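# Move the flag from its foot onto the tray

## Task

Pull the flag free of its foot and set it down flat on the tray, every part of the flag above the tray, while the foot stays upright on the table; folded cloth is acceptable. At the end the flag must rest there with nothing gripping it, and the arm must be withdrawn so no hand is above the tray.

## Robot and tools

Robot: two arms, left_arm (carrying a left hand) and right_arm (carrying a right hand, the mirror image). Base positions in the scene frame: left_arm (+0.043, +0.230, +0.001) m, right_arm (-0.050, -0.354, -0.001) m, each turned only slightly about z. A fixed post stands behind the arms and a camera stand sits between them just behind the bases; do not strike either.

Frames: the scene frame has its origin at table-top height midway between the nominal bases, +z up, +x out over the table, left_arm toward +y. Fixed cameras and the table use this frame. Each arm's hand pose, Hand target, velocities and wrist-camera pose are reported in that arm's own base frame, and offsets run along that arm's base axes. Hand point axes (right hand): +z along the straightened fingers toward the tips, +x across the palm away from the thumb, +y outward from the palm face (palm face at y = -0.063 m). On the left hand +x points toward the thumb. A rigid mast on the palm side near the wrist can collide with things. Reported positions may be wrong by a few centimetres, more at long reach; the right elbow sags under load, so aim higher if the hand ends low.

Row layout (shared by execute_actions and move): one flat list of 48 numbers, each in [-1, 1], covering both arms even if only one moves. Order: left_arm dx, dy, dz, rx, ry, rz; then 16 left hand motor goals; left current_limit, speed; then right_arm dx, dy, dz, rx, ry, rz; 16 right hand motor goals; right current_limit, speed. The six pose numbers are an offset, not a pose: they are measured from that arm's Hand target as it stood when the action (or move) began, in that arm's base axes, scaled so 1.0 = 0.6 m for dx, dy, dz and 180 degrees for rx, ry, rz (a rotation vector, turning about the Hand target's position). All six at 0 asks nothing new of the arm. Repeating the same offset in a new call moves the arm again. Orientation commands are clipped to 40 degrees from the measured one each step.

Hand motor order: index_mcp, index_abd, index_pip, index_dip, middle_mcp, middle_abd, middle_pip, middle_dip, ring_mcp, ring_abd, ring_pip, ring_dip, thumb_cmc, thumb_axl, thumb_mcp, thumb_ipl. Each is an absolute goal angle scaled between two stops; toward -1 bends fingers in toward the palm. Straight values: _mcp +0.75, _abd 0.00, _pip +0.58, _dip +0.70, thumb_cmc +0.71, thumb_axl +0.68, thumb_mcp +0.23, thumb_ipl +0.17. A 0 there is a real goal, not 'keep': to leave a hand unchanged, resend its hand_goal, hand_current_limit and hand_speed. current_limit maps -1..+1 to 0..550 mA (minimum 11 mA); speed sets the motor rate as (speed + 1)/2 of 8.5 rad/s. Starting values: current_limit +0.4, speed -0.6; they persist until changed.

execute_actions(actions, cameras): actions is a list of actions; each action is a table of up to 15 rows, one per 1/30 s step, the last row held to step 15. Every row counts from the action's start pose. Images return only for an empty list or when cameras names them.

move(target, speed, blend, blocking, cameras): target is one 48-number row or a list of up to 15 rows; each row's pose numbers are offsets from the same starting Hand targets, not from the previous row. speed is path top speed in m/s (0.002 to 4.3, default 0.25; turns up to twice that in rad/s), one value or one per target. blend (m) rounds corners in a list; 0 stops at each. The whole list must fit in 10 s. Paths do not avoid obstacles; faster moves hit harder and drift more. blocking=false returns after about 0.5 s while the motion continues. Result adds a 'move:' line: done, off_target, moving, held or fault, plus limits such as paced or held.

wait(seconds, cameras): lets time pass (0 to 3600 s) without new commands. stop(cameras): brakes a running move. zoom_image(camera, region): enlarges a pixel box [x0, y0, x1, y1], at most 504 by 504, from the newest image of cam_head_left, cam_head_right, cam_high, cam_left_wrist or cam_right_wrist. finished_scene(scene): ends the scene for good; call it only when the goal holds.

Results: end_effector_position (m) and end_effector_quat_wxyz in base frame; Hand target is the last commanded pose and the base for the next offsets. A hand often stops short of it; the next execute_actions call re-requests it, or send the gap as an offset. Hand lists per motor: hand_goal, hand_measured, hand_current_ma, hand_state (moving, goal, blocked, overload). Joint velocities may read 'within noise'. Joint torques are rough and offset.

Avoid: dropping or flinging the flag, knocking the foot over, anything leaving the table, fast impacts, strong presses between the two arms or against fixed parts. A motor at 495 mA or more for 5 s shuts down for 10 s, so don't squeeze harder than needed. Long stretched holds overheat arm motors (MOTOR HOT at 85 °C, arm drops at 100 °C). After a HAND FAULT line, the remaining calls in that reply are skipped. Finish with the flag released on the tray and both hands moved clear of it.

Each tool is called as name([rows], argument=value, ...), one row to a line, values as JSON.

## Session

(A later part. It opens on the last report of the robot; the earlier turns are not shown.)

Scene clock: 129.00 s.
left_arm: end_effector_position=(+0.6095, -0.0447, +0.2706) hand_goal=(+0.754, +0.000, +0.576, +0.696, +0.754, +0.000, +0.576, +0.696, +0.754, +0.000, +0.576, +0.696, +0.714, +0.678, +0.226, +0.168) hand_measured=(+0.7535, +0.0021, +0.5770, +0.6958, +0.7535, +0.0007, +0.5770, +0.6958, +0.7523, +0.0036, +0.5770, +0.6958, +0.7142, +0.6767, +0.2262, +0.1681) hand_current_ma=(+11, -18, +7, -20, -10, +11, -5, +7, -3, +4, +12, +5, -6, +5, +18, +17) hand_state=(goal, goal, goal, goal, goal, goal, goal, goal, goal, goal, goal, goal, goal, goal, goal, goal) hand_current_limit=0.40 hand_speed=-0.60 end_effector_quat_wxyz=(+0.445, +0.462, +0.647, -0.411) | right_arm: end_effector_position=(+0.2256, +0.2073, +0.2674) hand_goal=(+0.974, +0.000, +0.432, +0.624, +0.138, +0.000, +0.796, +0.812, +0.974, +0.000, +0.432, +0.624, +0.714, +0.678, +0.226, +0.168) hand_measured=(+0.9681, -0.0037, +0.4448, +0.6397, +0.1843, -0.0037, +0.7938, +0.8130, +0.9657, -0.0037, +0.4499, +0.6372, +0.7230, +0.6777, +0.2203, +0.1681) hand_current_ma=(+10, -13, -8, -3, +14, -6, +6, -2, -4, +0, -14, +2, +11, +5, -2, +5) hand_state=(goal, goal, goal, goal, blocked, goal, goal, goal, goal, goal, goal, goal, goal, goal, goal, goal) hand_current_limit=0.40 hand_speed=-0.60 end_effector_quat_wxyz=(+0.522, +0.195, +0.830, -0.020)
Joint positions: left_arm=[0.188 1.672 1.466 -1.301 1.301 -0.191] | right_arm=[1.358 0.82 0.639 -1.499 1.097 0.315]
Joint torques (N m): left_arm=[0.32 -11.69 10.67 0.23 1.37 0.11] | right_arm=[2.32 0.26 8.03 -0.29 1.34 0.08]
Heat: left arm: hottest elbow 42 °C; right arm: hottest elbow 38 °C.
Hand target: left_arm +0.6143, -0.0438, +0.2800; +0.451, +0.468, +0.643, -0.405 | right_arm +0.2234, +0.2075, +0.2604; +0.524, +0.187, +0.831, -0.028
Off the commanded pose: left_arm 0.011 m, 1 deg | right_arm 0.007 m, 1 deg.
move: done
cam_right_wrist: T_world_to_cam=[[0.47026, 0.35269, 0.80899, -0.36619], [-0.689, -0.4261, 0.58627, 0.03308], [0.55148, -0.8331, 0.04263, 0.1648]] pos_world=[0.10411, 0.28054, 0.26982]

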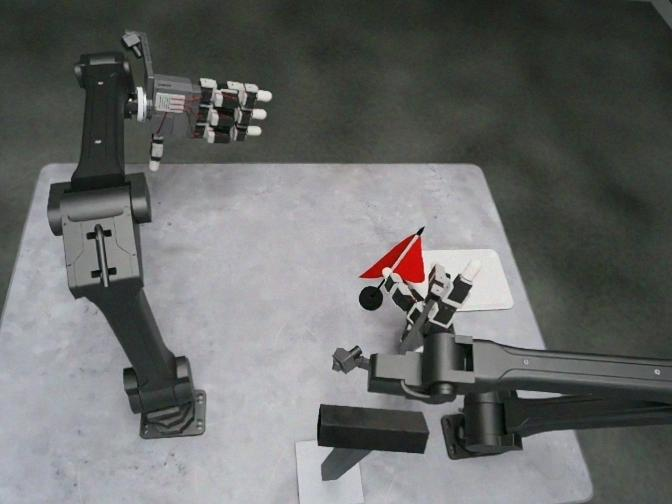

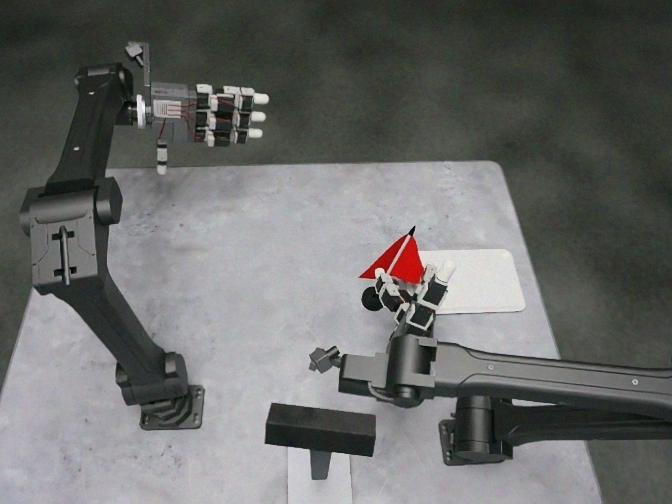

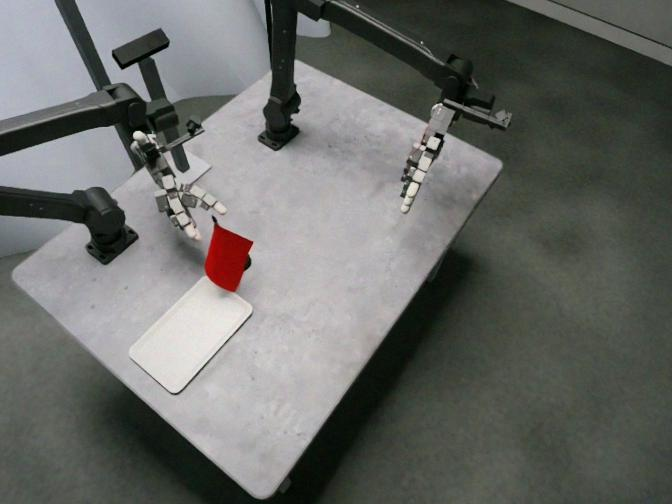

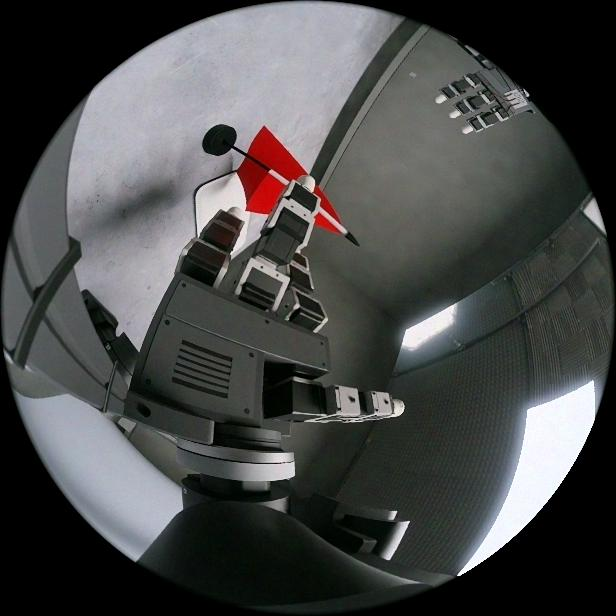

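move(target=[0,0,0,0,0,0, 0.754,0,0.576,0.696,0.754,0,0.576,0.696,0.754,0,0.576,0.696,0.714,0.678,0.226,0.168,0.4,-0.6, 0.0520,0.0005,-0.0750,-0.0280,-0.0773,-0.0123, 0.973,0,0.431,0.623,0.137,0,0.796,0.812,0.973,0,0.431,0.623,0.714,0.678,0.226,0.168,0.4,-0.6], speed=0.08, cameras=["cam_head_left","cam_head_right","cam_high","cam_right_wrist"])

zoom_image(camera="cam_right_wrist", region=[160, 90, 360, 290])

zoom_image(camera="cam_high", region=[130, 130, 270, 300])

zoom_image(camera="cam_head_left", region=[350, 215, 450, 320])

zoom_image(camera="cam_head_right", region=[350, 215, 450, 320])

Scene clock: 139.37 s.
left_arm: end_effector_position=(+0.6095, -0.0447, +0.2706) hand_goal=(+0.754, +0.000, +0.576, +0.696, +0.754, +0.000, +0.576, +0.696, +0.754, +0.000, +0.576, +0.696, +0.714, +0.678, +0.226, +0.168) hand_measured=(+0.7535, +0.0021, +0.5770, +0.6971, +0.7523, +0.0021, +0.5770, +0.6958, +0.7547, +0.0021, +0.5757, +0.6958, +0.7154, +0.6777, +0.2252, +0.1681) hand_current_ma=(+0, -6, -7, -11, +10, +10, +4, +3, -2, +17, +19, +8, +17, +4, -3, -4) hand_state=(goal, goal, goal, goal, goal, goal, goal, goal, goal, goal, goal, goal, goal, goal, goal, goal) hand_current_limit=0.40 hand_speed=-0.60 end_effector_quat_wxyz=(+0.445, +0.462, +0.647, -0.411) | right_arm: end_effector_position=(+0.2533, +0.2134, +0.2193) hand_goal=(+0.974, +0.000, +0.432, +0.624, +0.138, +0.000, +0.796, +0.812, +0.974, +0.000, +0.432, +0.624, +0.714, +0.678, +0.226, +0.168) hand_measured=(+0.9790, -0.0066, +0.4461, +0.6385, +0.1746, -0.0023, +0.7938, +0.8130, +0.9790, -0.0066, +0.4499, +0.6372, +0.7242, +0.6777, +0.2203, +0.1681) hand_current_ma=(+12, -5, +0, +8, +1, +0, +2, +11, -4, -7, +4, +6, +11, -2, -14, -1) hand_state=(goal, goal, goal, goal, blocked, goal, goal, goal, goal, goal, goal, goal, goal, goal, goal, goal) hand_current_limit=0.40 hand_speed=-0.60 end_effector_quat_wxyz=(+0.627, +0.181, +0.756, -0.046)
Joint positions: left_arm=[0.188 1.672 1.466 -1.301 1.301 -0.191] | right_arm=[1.268 0.991 0.469 -1.079 1.36 0.192]
Joint torques (N m): left_arm=[0.38 -11.63 10.7 0.2 1.37 0.11] | right_arm=[0.85 -2.26 6.84 0.66 1.44 -0.07]
Heat: left arm: hottest elbow 42 °C; right arm: hottest elbow 36 °C.
Hand target: left_arm +0.6143, -0.0438, +0.2800; +0.451, +0.468, +0.643, -0.405 | right_arm +0.2545, +0.2079, +0.2152; +0.627, +0.181, +0.756, -0.051
Off the commanded pose: left_arm 0.011 m, 1 deg | right_arm 0.007 m, 1 deg.
move: done
cam_right_wrist: T_world_to_cam=[[0.28008, 0.42743, 0.85957, -0.32142], [-0.82538, -0.35002, 0.44299, 0.13273], [0.49021, -0.83354, 0.25476, 0.12571]] pos_world=[0.13795, 0.28862, 0.18546]

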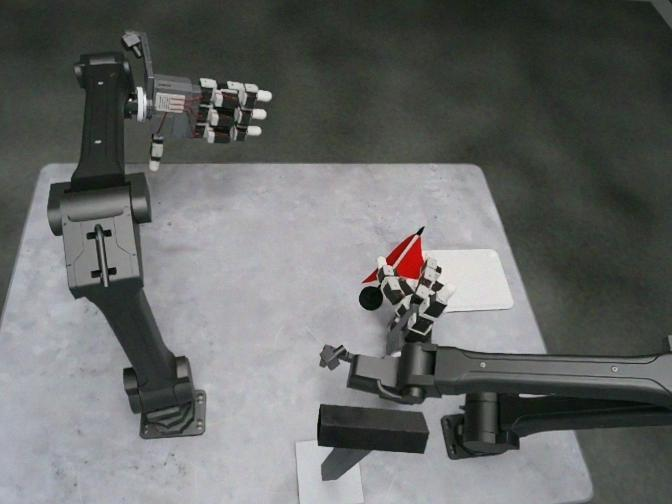

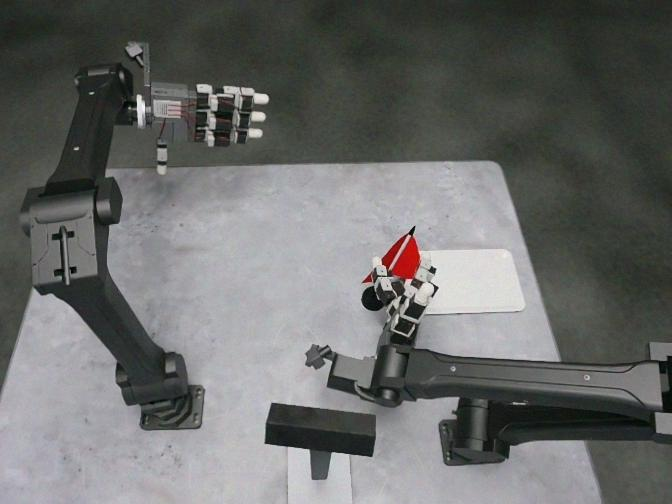

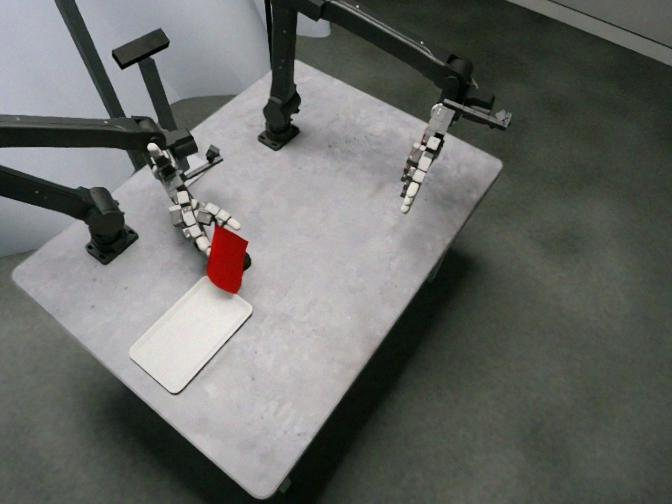

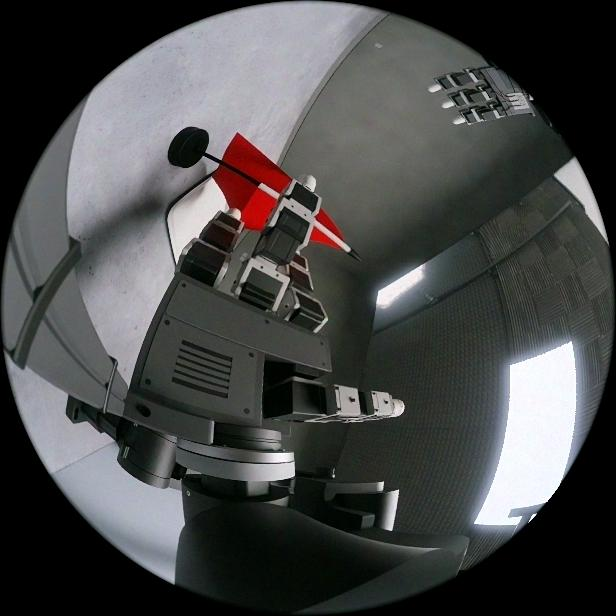

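Scaled by 2.520 from the camera's image (finer frame: 880x880).

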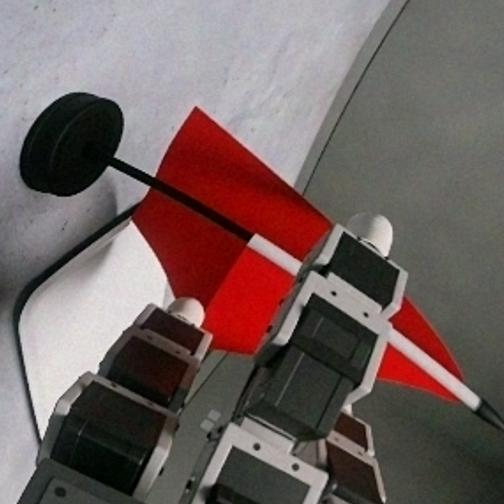

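Scaled by 2.965 from the camera's image (finer frame: 960x720).

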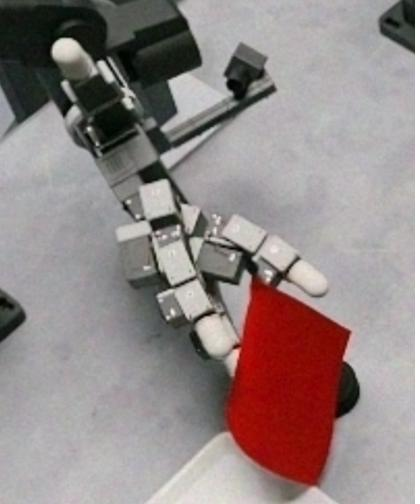

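Scaled by 4.800 from the camera's image (finer frame: 960x720).

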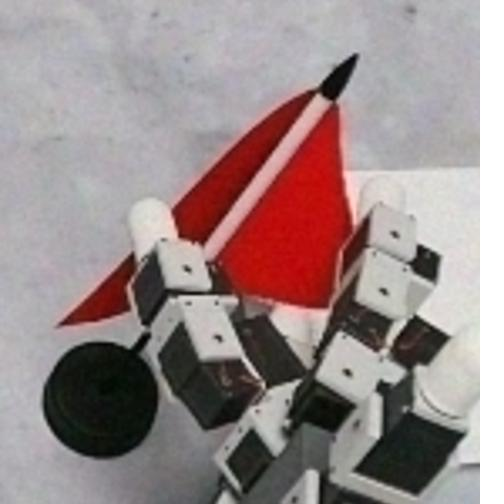

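Scaled by 4.800 from the camera's image (finer frame: 960x720).

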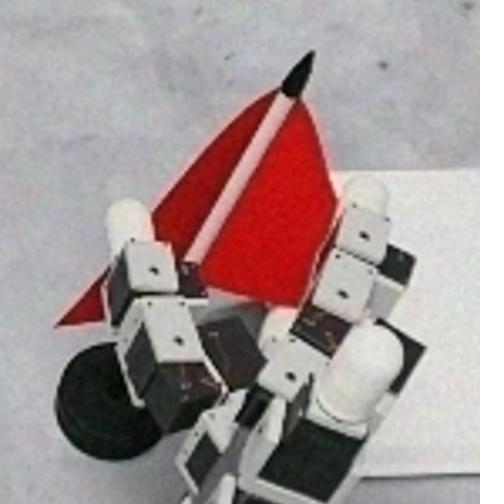

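move(target=[0,0,0,0,0,0, 0.754,0,0.576,0.696,0.754,0,0.576,0.696,0.754,0,0.576,0.696,0.714,0.678,0.226,0.168,0.4,-0.6, 0.0258,-0.0082,-0.0187,-0.0094,-0.0258,-0.0041, 0.973,0,0.431,0.623,0.137,0,0.796,0.812,0.973,0,0.431,0.623,0.714,0.678,0.226,0.168,0.4,-0.6], speed=0.06, cameras=["cam_head_left","cam_head_right","cam_high","cam_right_wrist"])

zoom_image(camera="cam_right_wrist", region=[160, 90, 360, 290])

zoom_image(camera="cam_high", region=[130, 130, 270, 300])

zoom_image(camera="cam_head_left", region=[350, 215, 450, 320])

zoom_image(camera="cam_head_right", region=[350, 215, 450, 320])

Scene clock: 149.63 s.
left_arm: end_effector_position=(+0.6095, -0.0447, +0.2706) hand_goal=(+0.754, +0.000, +0.576, +0.696, +0.754, +0.000, +0.576, +0.696, +0.754, +0.000, +0.576, +0.696, +0.714, +0.678, +0.226, +0.168) hand_measured=(+0.7535, +0.0021, +0.5770, +0.6958, +0.7547, +0.0021, +0.5770, +0.6958, +0.7535, +0.0021, +0.5770, +0.6958, +0.7142, +0.6767, +0.2262, +0.1672) hand_current_ma=(+4, -6, +4, -13, +9, +15, +13, +19, -8, +16, +10, +10, -13, +2, +1, +8) hand_state=(goal, goal, goal, goal, goal, goal, goal, goal, goal, goal, goal, goal, goal, goal, goal, goal) hand_current_limit=0.40 hand_speed=-0.60 end_effector_quat_wxyz=(+0.445, +0.462, +0.647, -0.411) | right_arm: end_effector_position=(+0.2688, +0.2091, +0.2071) hand_goal=(+0.974, +0.000, +0.432, +0.624, +0.138, +0.000, +0.796, +0.812, +0.974, +0.000, +0.432, +0.624, +0.714, +0.678, +0.226, +0.168) hand_measured=(+0.9790, -0.0052, +0.4461, +0.6385, +0.1710, -0.0037, +0.7925, +0.8130, +0.9778, -0.0081, +0.4499, +0.6372, +0.7230, +0.6777, +0.2203, +0.1672) hand_current_ma=(+3, -6, +5, +5, +4, -13, +15, +15, -18, -5, +1, +4, +8, +6, -12, +13) hand_state=(goal, goal, goal, goal, blocked, goal, goal, goal, goal, goal, goal, goal, goal, goal, goal, goal) hand_current_limit=0.40 hand_speed=-0.60 end_effector_quat_wxyz=(+0.659, +0.182, +0.728, -0.060)
Joint positions: left_arm=[0.188 1.672 1.466 -1.301 1.301 -0.191] | right_arm=[1.197 0.996 0.38 -0.668 1.44 -0.136]
Joint torques (N m): left_arm=[0.32 -11.69 10.69 0.21 1.37 0.11] | right_arm=[0.85 -2.61 6.79 1.24 1.29 -0.08]
Heat: left arm: hottest elbow 43 °C; right arm: hottest elbow 35 °C.
Hand target: left_arm +0.6143, -0.0438, +0.2800; +0.451, +0.468, +0.643, -0.405 | right_arm +0.2701, +0.2029, +0.2041; +0.660, +0.179, +0.727, -0.059
Off the commanded pose: left_arm 0.011 m, 1 deg | right_arm 0.007 m, 0 deg.
move: done
cam_right_wrist: T_world_to_cam=[[0.22418, 0.45088, 0.86397, -0.30422], [-0.86646, -0.31359, 0.38848, 0.16407], [0.44609, -0.83568, 0.32037, 0.11642]] pos_world=[0.15843, 0.28591, 0.1618]

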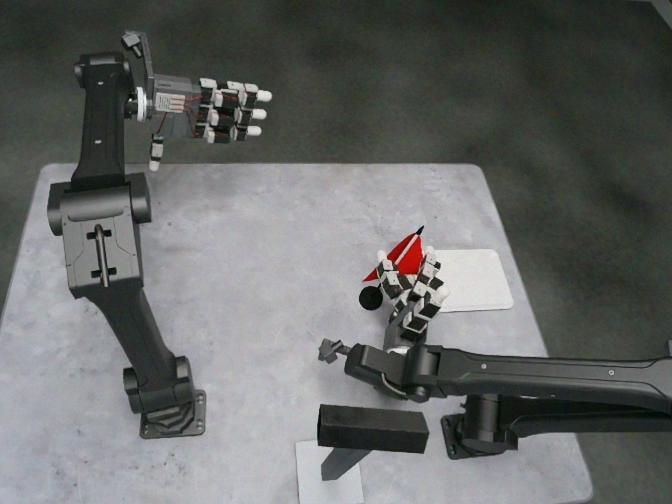

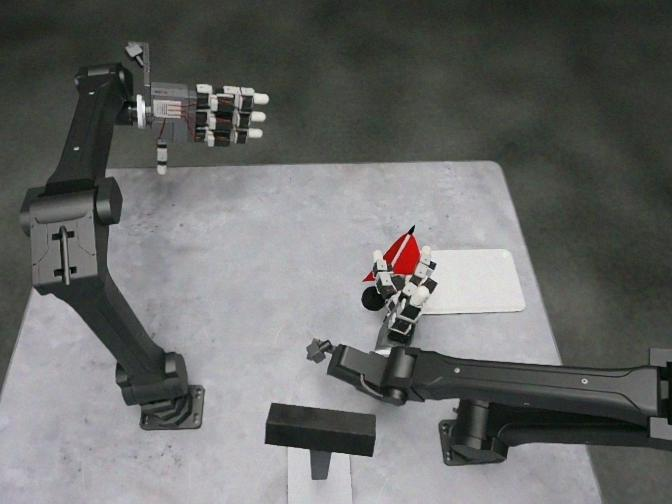

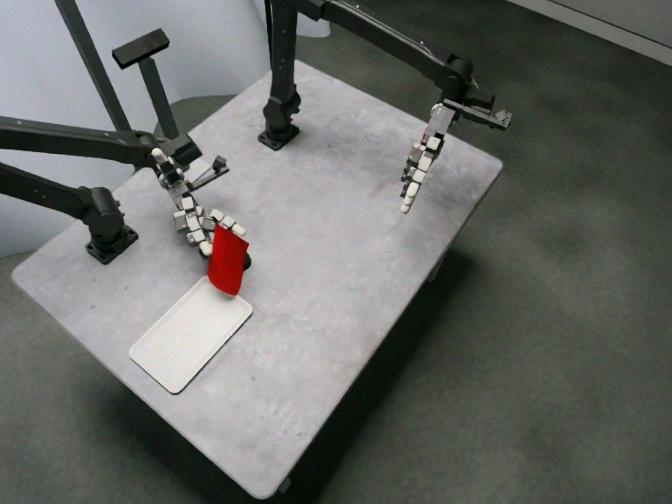

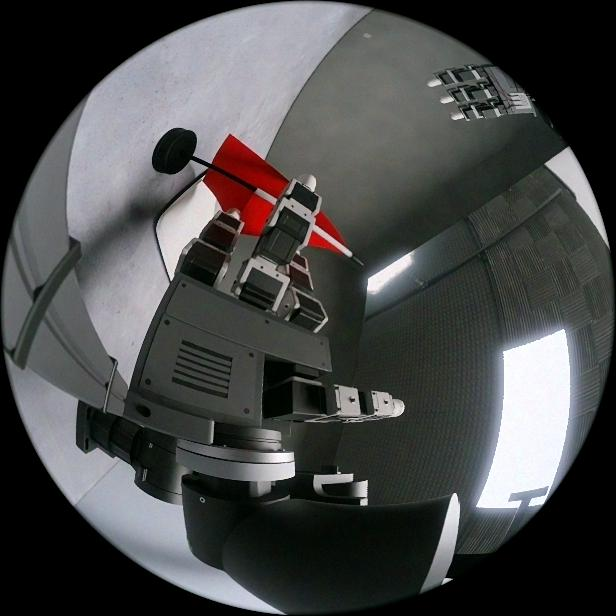

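Scaled by 2.520 from the camera's image (finer frame: 880x880).

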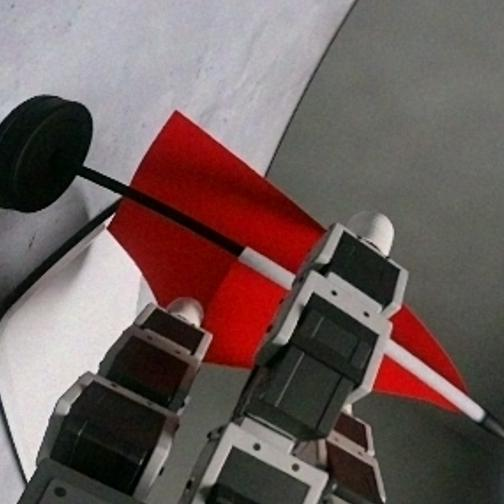

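Scaled by 2.965 from the camera's image (finer frame: 960x720).

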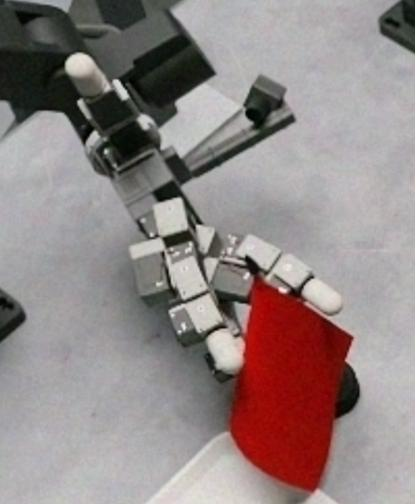

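Scaled by 4.800 from the camera's image (finer frame: 960x720).

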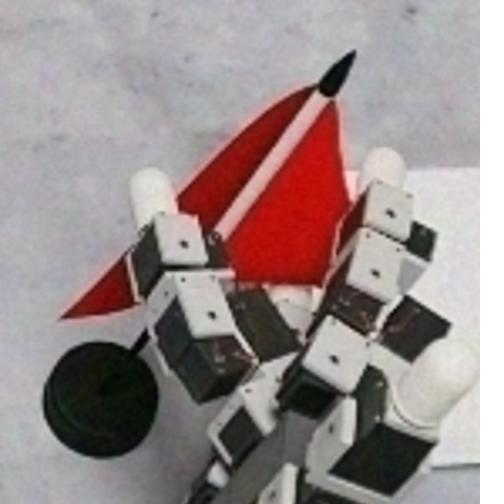

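Scaled by 4.800 from the camera's image (finer frame: 960x720).

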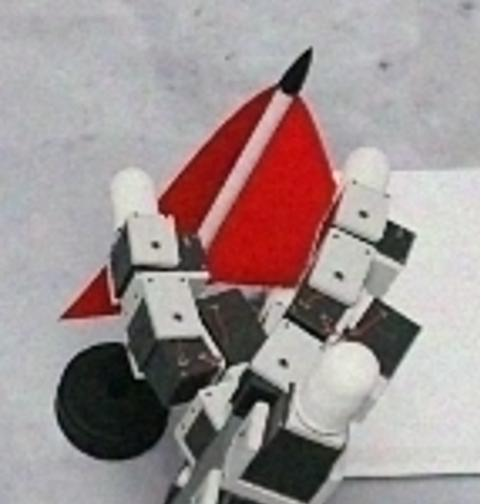

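move(target=[0,0,0,0,0,0, 0.754,0,0.576,0.696,0.754,0,0.576,0.696,0.754,0,0.576,0.696,0.714,0.678,0.226,0.168,0.4,-0.6, 0,0,0,0,0,0, 0.93,0,0.33,0.58,0.27,0,0.796,0.812,0.93,0,0.33,0.58,0.714,0.678,0.226,0.168,0.2,-0.85], cameras=["cam_head_left","cam_head_right","cam_high","cam_right_wrist"])

zoom_image(camera="cam_right_wrist", region=[160, 90, 360, 290])

zoom_image(camera="cam_head_left", region=[350, 215, 450, 320])

zoom_image(camera="cam_head_right", region=[350, 215, 450, 320])

Scene clock: 160.97 s.
left_arm: end_effector_position=(+0.6095, -0.0447, +0.2706) hand_goal=(+0.754, +0.000, +0.576, +0.696, +0.754, +0.000, +0.576, +0.696, +0.754, +0.000, +0.576, +0.696, +0.714, +0.678, +0.226, +0.168) hand_measured=(+0.7523, +0.0021, +0.5770, +0.6958, +0.7535, +0.0021, +0.5770, +0.6958, +0.7535, +0.0021, +0.5770, +0.6958, +0.7142, +0.6767, +0.2252, +0.1681) hand_current_ma=(+28, +1, +12, -20, +9, +1, +17, +9, -12, +10, +0, +11, +6, -4, -12, +10) hand_state=(goal, goal, goal, goal, goal, goal, goal, goal, goal, goal, goal, goal, goal, goal, goal, goal) hand_current_limit=0.40 hand_speed=-0.60 end_effector_quat_wxyz=(+0.445, +0.462, +0.647, -0.411) | right_arm: end_effector_position=(+0.2688, +0.2092, +0.2071) hand_goal=(+0.930, +0.000, +0.330, +0.580, +0.270, +0.000, +0.796, +0.812, +0.930, +0.000, +0.330, +0.580, +0.714, +0.678, +0.226, +0.168) hand_measured=(+0.9549, -0.0066, +0.3447, +0.5964, +0.2711, -0.0052, +0.7938, +0.8130, +0.9464, -0.0066, +0.3486, +0.5939, +0.7230, +0.6777, +0.2193, +0.1681) hand_current_ma=(+1, -7, -3, +5, -8, -17, +13, +15, -13, -6, -4, +6, +13, -15, -5, +0) hand_state=(blocked, goal, goal, goal, goal, goal, goal, goal, goal, goal, goal, goal, goal, goal, goal, goal) hand_current_limit=0.20 hand_speed=-0.85 end_effector_quat_wxyz=(+0.659, +0.182, +0.728, -0.061)
Joint positions: left_arm=[0.188 1.672 1.466 -1.301 1.301 -0.191] | right_arm=[1.197 0.996 0.38 -0.668 1.44 -0.137]
Joint torques (N m): left_arm=[0.38 -11.63 10.69 0.2 1.37 0.11] | right_arm=[0.91 -2.43 6.97 0.91 1.31 0]
Heat: left arm: hottest elbow 43 °C; right arm: hottest elbow 34 °C.
Hand target: left_arm +0.6143, -0.0438, +0.2800; +0.451, +0.468, +0.643, -0.405 | right_arm +0.2695, +0.2031, +0.2041; +0.658, +0.184, +0.727, -0.064 (not the last commanded pose)
Off the commanded pose: left_arm 0.011 m, 1 deg | right_arm 0.007 m, 0 deg.
move: done
cam_right_wrist: T_world_to_cam=[[0.22434, 0.45121, 0.86376, -0.30421], [-0.86639, -0.31343, 0.38876, 0.16401], [0.44614, -0.83557, 0.3206, 0.11638]] pos_world=[0.15843, 0.28591, 0.1617]

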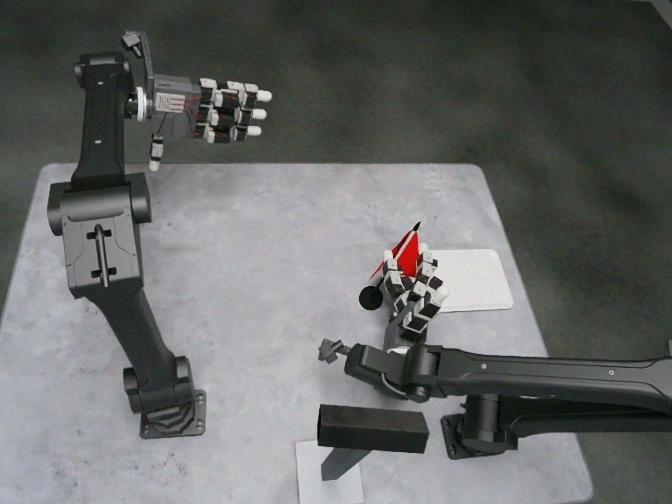

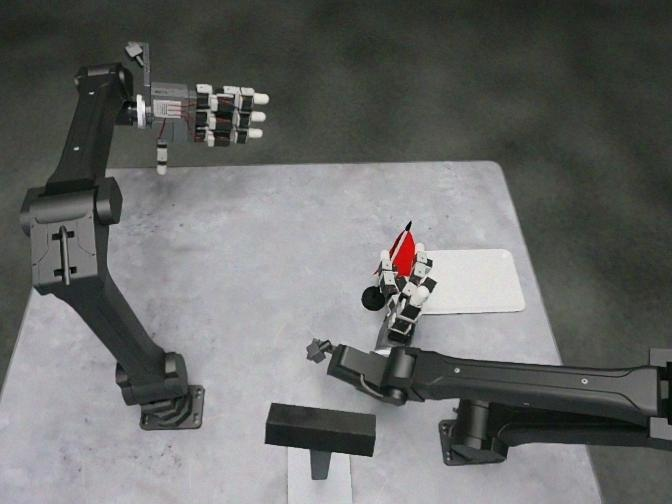

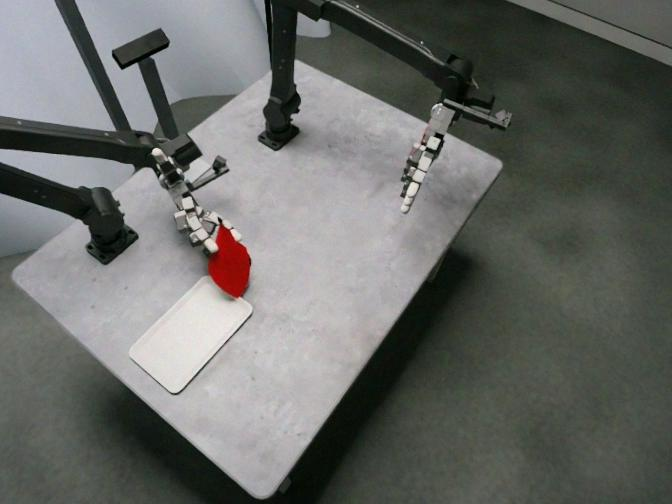

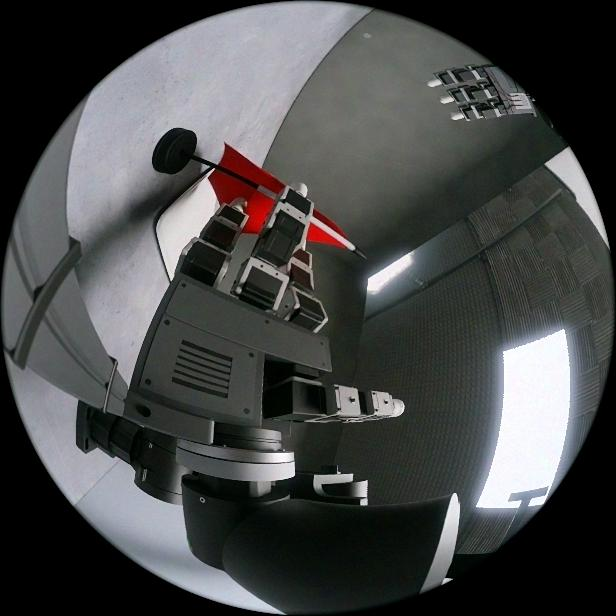

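Scaled by 2.520 from the camera's image (finer frame: 880x880).

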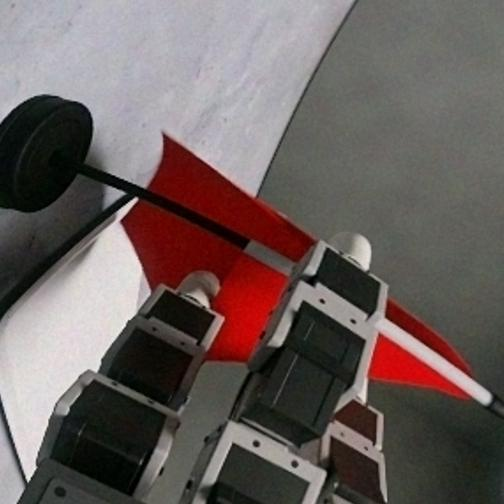

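Scaled by 4.800 from the camera's image (finer frame: 960x720).

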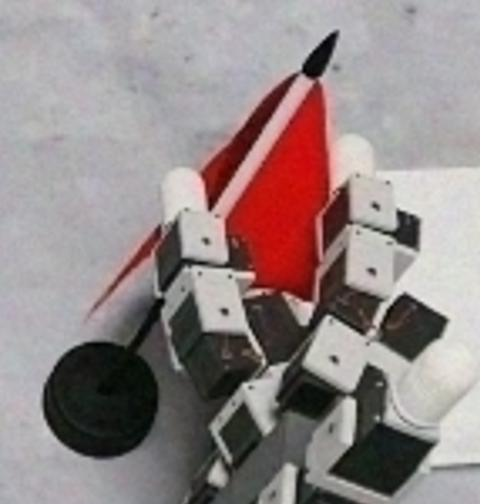

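Scaled by 4.800 from the camera's image (finer frame: 960x720).

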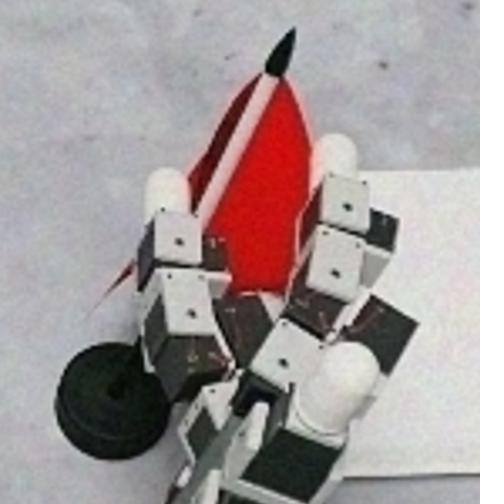

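move(target=[0,0,0,0,0,0, 0.754,0,0.576,0.696,0.754,0,0.576,0.696,0.754,0,0.576,0.696,0.714,0.678,0.226,0.168,0.4,-0.6, 0,0,0,0,0,0, 0.86,0,0.27,0.53,0.29,0,0.796,0.812,0.86,0,0.27,0.53,0.714,0.678,0.226,0.168,0.2,-0.85], cameras=["cam_head_left","cam_head_right","cam_high","cam_right_wrist"])

zoom_image(camera="cam_right_wrist", region=[160, 90, 360, 290])

zoom_image(camera="cam_head_left", region=[350, 215, 450, 320])

zoom_image(camera="cam_head_right", region=[350, 215, 450, 320])

Scene clock: 166.97 s.
left_arm: end_effector_position=(+0.6095, -0.0447, +0.2706) hand_goal=(+0.754, +0.000, +0.576, +0.696, +0.754, +0.000, +0.576, +0.696, +0.754, +0.000, +0.576, +0.696, +0.714, +0.678, +0.226, +0.168) hand_measured=(+0.7535, +0.0021, +0.5757, +0.6958, +0.7523, +0.0021, +0.5770, +0.6958, +0.7523, +0.0021, +0.5770, +0.6971, +0.7142, +0.6777, +0.2252, +0.1681) hand_current_ma=(-5, -9, +11, -18, +0, +17, +8, +11, -11, +15, +24, +10, -7, +2, +5, +19) hand_state=(goal, goal, goal, goal, goal, goal, goal, goal, goal, goal, goal, goal, goal, goal, goal, goal) hand_current_limit=0.40 hand_speed=-0.60 end_effector_quat_wxyz=(+0.445, +0.462, +0.647, -0.411) | right_arm: end_effector_position=(+0.2688, +0.2092, +0.2071) hand_goal=(+0.860, +0.000, +0.270, +0.530, +0.290, +0.000, +0.796, +0.812, +0.860, +0.000, +0.270, +0.530, +0.714, +0.678, +0.226, +0.168) hand_measured=(+0.8861, -0.0066, +0.2883, +0.5467, +0.2856, -0.0052, +0.7925, +0.8041, +0.8777, -0.0110, +0.2908, +0.5442, +0.7230, +0.6777, +0.2203, +0.1672) hand_current_ma=(+12, +0, +4, +16, -4, -15, +4, -3, -12, -8, +1, +8, +11, +2, -1, +10) hand_state=(blocked, goal, goal, goal, goal, goal, goal, goal, goal, goal, blocked, goal, goal, goal, goal, goal) hand_current_limit=0.20 hand_speed=-0.85 end_effector_quat_wxyz=(+0.659, +0.182, +0.728, -0.061)
Joint positions: left_arm=[0.188 1.672 1.466 -1.301 1.301 -0.191] | right_arm=[1.197 0.996 0.38 -0.668 1.44 -0.137]
Joint torques (N m): left_arm=[0.32 -11.63 10.69 0.2 1.37 0.11] | right_arm=[0.97 -2.43 6.98 0.92 1.31 0.01]
Heat: left arm: hottest elbow 43 °C; right arm: hottest elbow 34 °C.
Hand target: left_arm +0.6143, -0.0438, +0.2800; +0.451, +0.468, +0.643, -0.405 | right_arm +0.2695, +0.2031, +0.2041; +0.658, +0.184, +0.727, -0.064
Off the commanded pose: left_arm 0.011 m, 1 deg | right_arm 0.007 m, 1 deg.
move: done
cam_right_wrist: T_world_to_cam=[[0.22434, 0.45121, 0.86376, -0.30421], [-0.86639, -0.31343, 0.38876, 0.16401], [0.44614, -0.83557, 0.3206, 0.11638]] pos_world=[0.15843, 0.28591, 0.1617]

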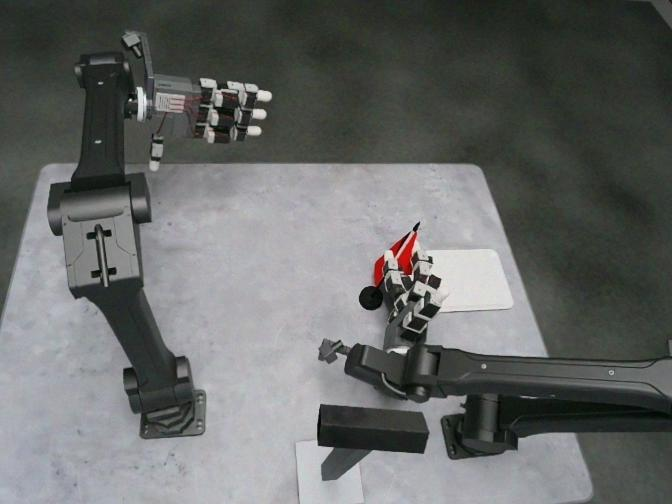

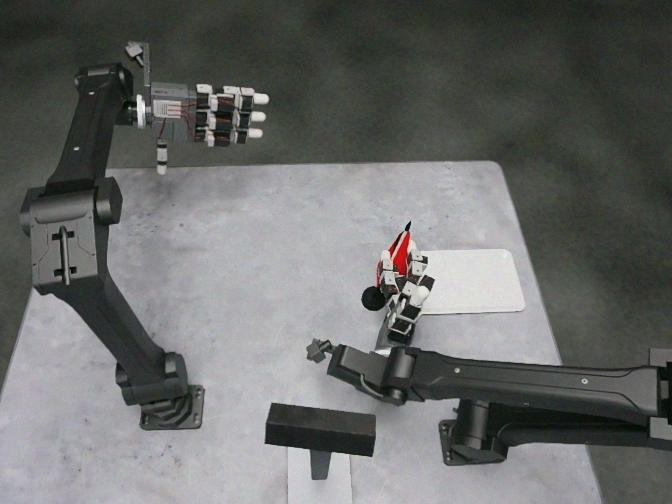

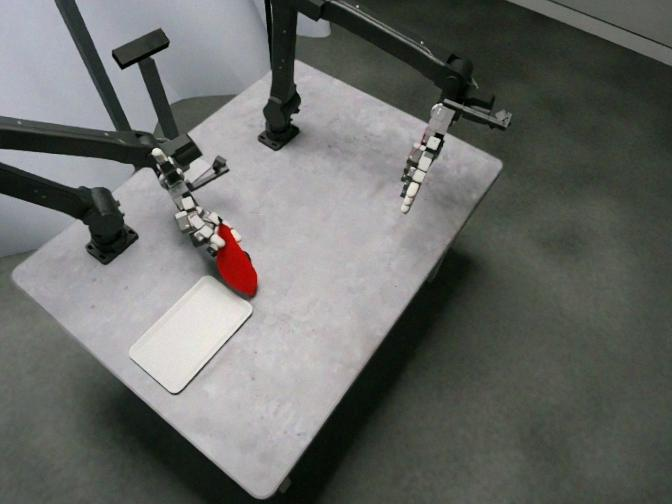

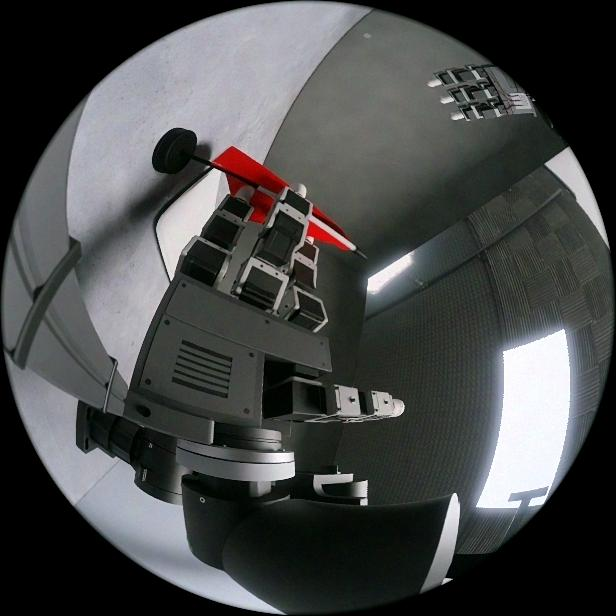

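Scaled by 2.520 from the camera's image (finer frame: 880x880).

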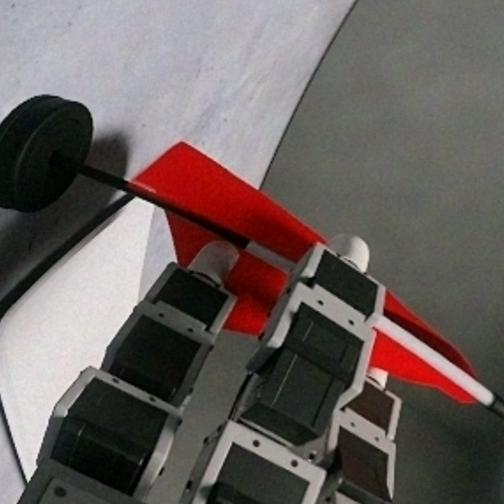

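Scaled by 4.800 from the camera's image (finer frame: 960x720).

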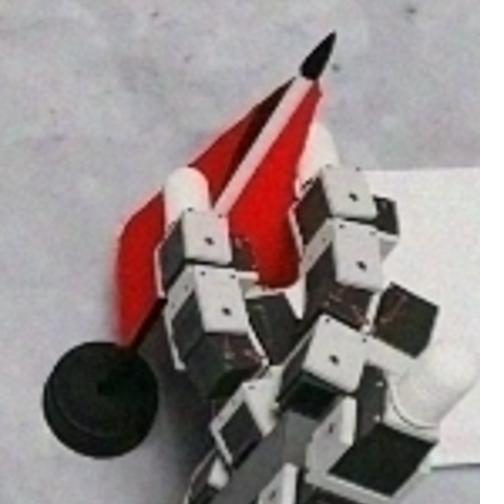

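Scaled by 4.800 from the camera's image (finer frame: 960x720).

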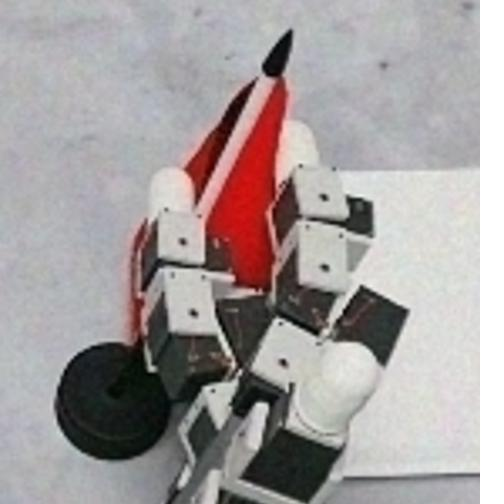

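move(target=[0,0,0,0,0,0, 0.754,0,0.576,0.696,0.754,0,0.576,0.696,0.754,0,0.576,0.696,0.714,0.678,0.226,0.168,0.4,-0.6, 0,0,0,0,0,0, 0.79,0,0.22,0.48,0.32,0,0.796,0.812,0.79,0,0.22,0.48,0.714,0.678,0.226,0.168,0.2,-0.85], cameras=["cam_head_left","cam_head_right","cam_high","cam_right_wrist"])

zoom_image(camera="cam_right_wrist", region=[160, 90, 360, 290])

zoom_image(camera="cam_head_left", region=[350, 215, 450, 320])

zoom_image(camera="cam_head_right", region=[350, 215, 450, 320])

Scene clock: 174.87 s.
left_arm: end_effector_position=(+0.6095, -0.0447, +0.2706) hand_goal=(+0.754, +0.000, +0.576, +0.696, +0.754, +0.000, +0.576, +0.696, +0.754, +0.000, +0.576, +0.696, +0.714, +0.678, +0.226, +0.168) hand_measured=(+0.7535, +0.0021, +0.5757, +0.6958, +0.7535, +0.0007, +0.5770, +0.6958, +0.7523, +0.0021, +0.5770, +0.6958, +0.7142, +0.6767, +0.2252, +0.1672) hand_current_ma=(+8, +10, +6, -20, +11, +23, -2, -5, -1, +12, +14, +5, -2, +9, +2, +9) hand_state=(goal, goal, goal, goal, goal, goal, goal, goal, goal, goal, goal, goal, goal, goal, goal, goal) hand_current_limit=0.40 hand_speed=-0.60 end_effector_quat_wxyz=(+0.445, +0.462, +0.647, -0.411) | right_arm: end_effector_position=(+0.2688, +0.2092, +0.2071) hand_goal=(+0.790, +0.000, +0.220, +0.480, +0.320, +0.000, +0.796, +0.812, +0.790, +0.000, +0.220, +0.480, +0.714, +0.678, +0.226, +0.168) hand_measured=(+0.8331, -0.0066, +0.2472, +0.5009, +0.3024, -0.0052, +0.7810, +0.8041, +0.8294, -0.0125, +0.2523, +0.4996, +0.7230, +0.6777, +0.2193, +0.1672) hand_current_ma=(+15, -15, +7, -4, -10, -14, +12, +5, -3, -9, -2, -3, +15, -9, -2, +13) hand_state=(blocked, goal, blocked, blocked, goal, goal, goal, goal, blocked, goal, blocked, goal, goal, goal, goal, goal) hand_current_limit=0.20 hand_speed=-0.85 end_effector_quat_wxyz=(+0.659, +0.182, +0.728, -0.061)
Joint positions: left_arm=[0.188 1.672 1.466 -1.301 1.301 -0.191] | right_arm=[1.197 0.996 0.38 -0.668 1.44 -0.137]
Joint torques (N m): left_arm=[0.38 -11.69 10.69 0.23 1.37 0.11] | right_arm=[0.91 -2.43 6.98 0.94 1.31 0.02]
Heat: left arm: hottest elbow 43 °C; right arm: hottest elbow 33 °C.
Hand target: left_arm +0.6143, -0.0438, +0.2800; +0.451, +0.468, +0.643, -0.405 | right_arm +0.2695, +0.2031, +0.2041; +0.658, +0.184, +0.727, -0.064
Off the commanded pose: left_arm 0.011 m, 1 deg | right_arm 0.007 m, 1 deg.
move: done
cam_right_wrist: T_world_to_cam=[[0.22434, 0.45121, 0.86376, -0.30421], [-0.86639, -0.31343, 0.38876, 0.16401], [0.44614, -0.83557, 0.3206, 0.11638]] pos_world=[0.15843, 0.28591, 0.1617]

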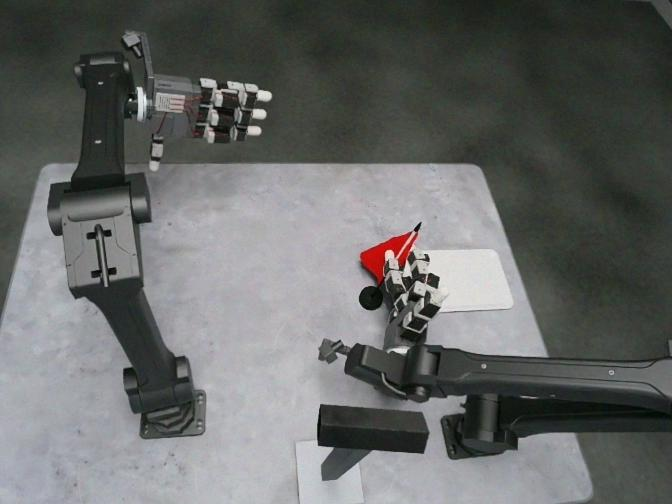

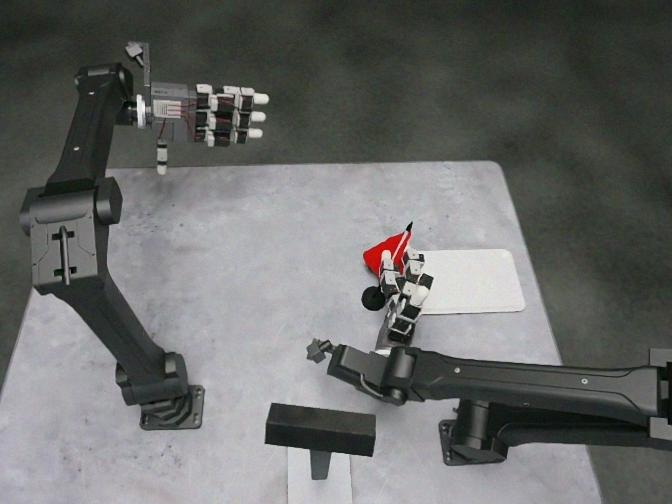

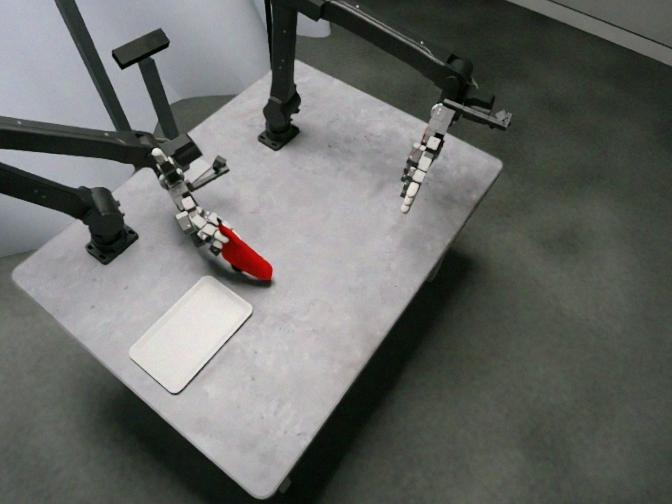

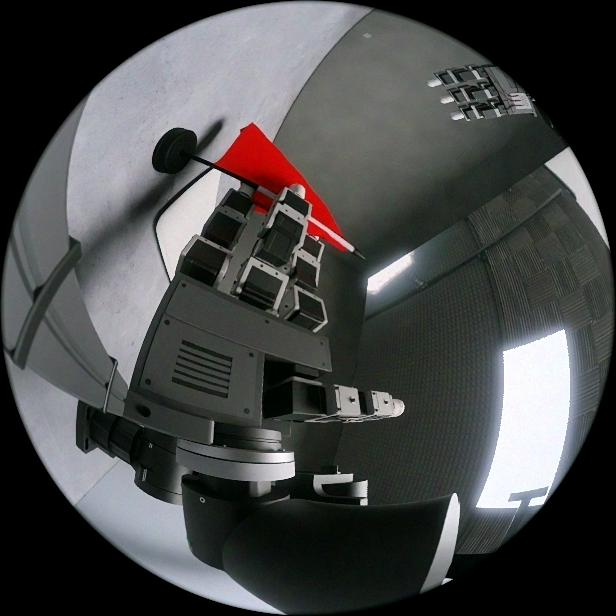

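Scaled by 2.520 from the camera's image (finer frame: 880x880).

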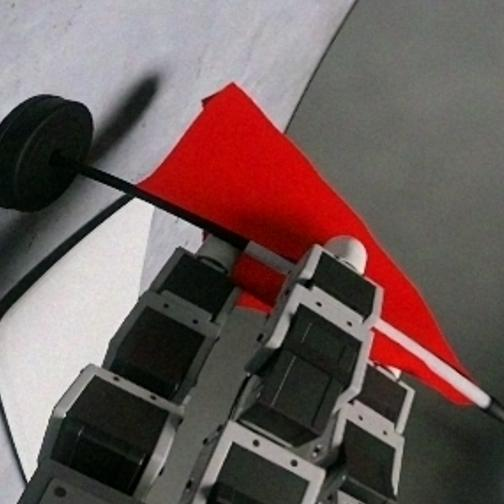

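Scaled by 4.800 from the camera's image (finer frame: 960x720).

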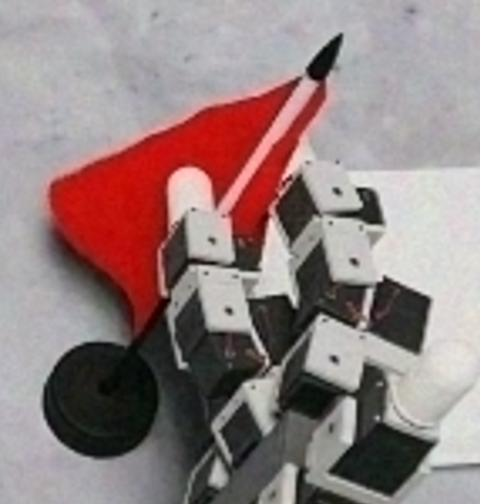

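Scaled by 4.800 from the camera's image (finer frame: 960x720).

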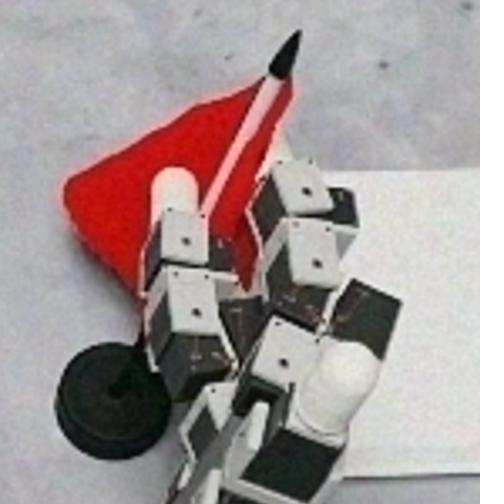

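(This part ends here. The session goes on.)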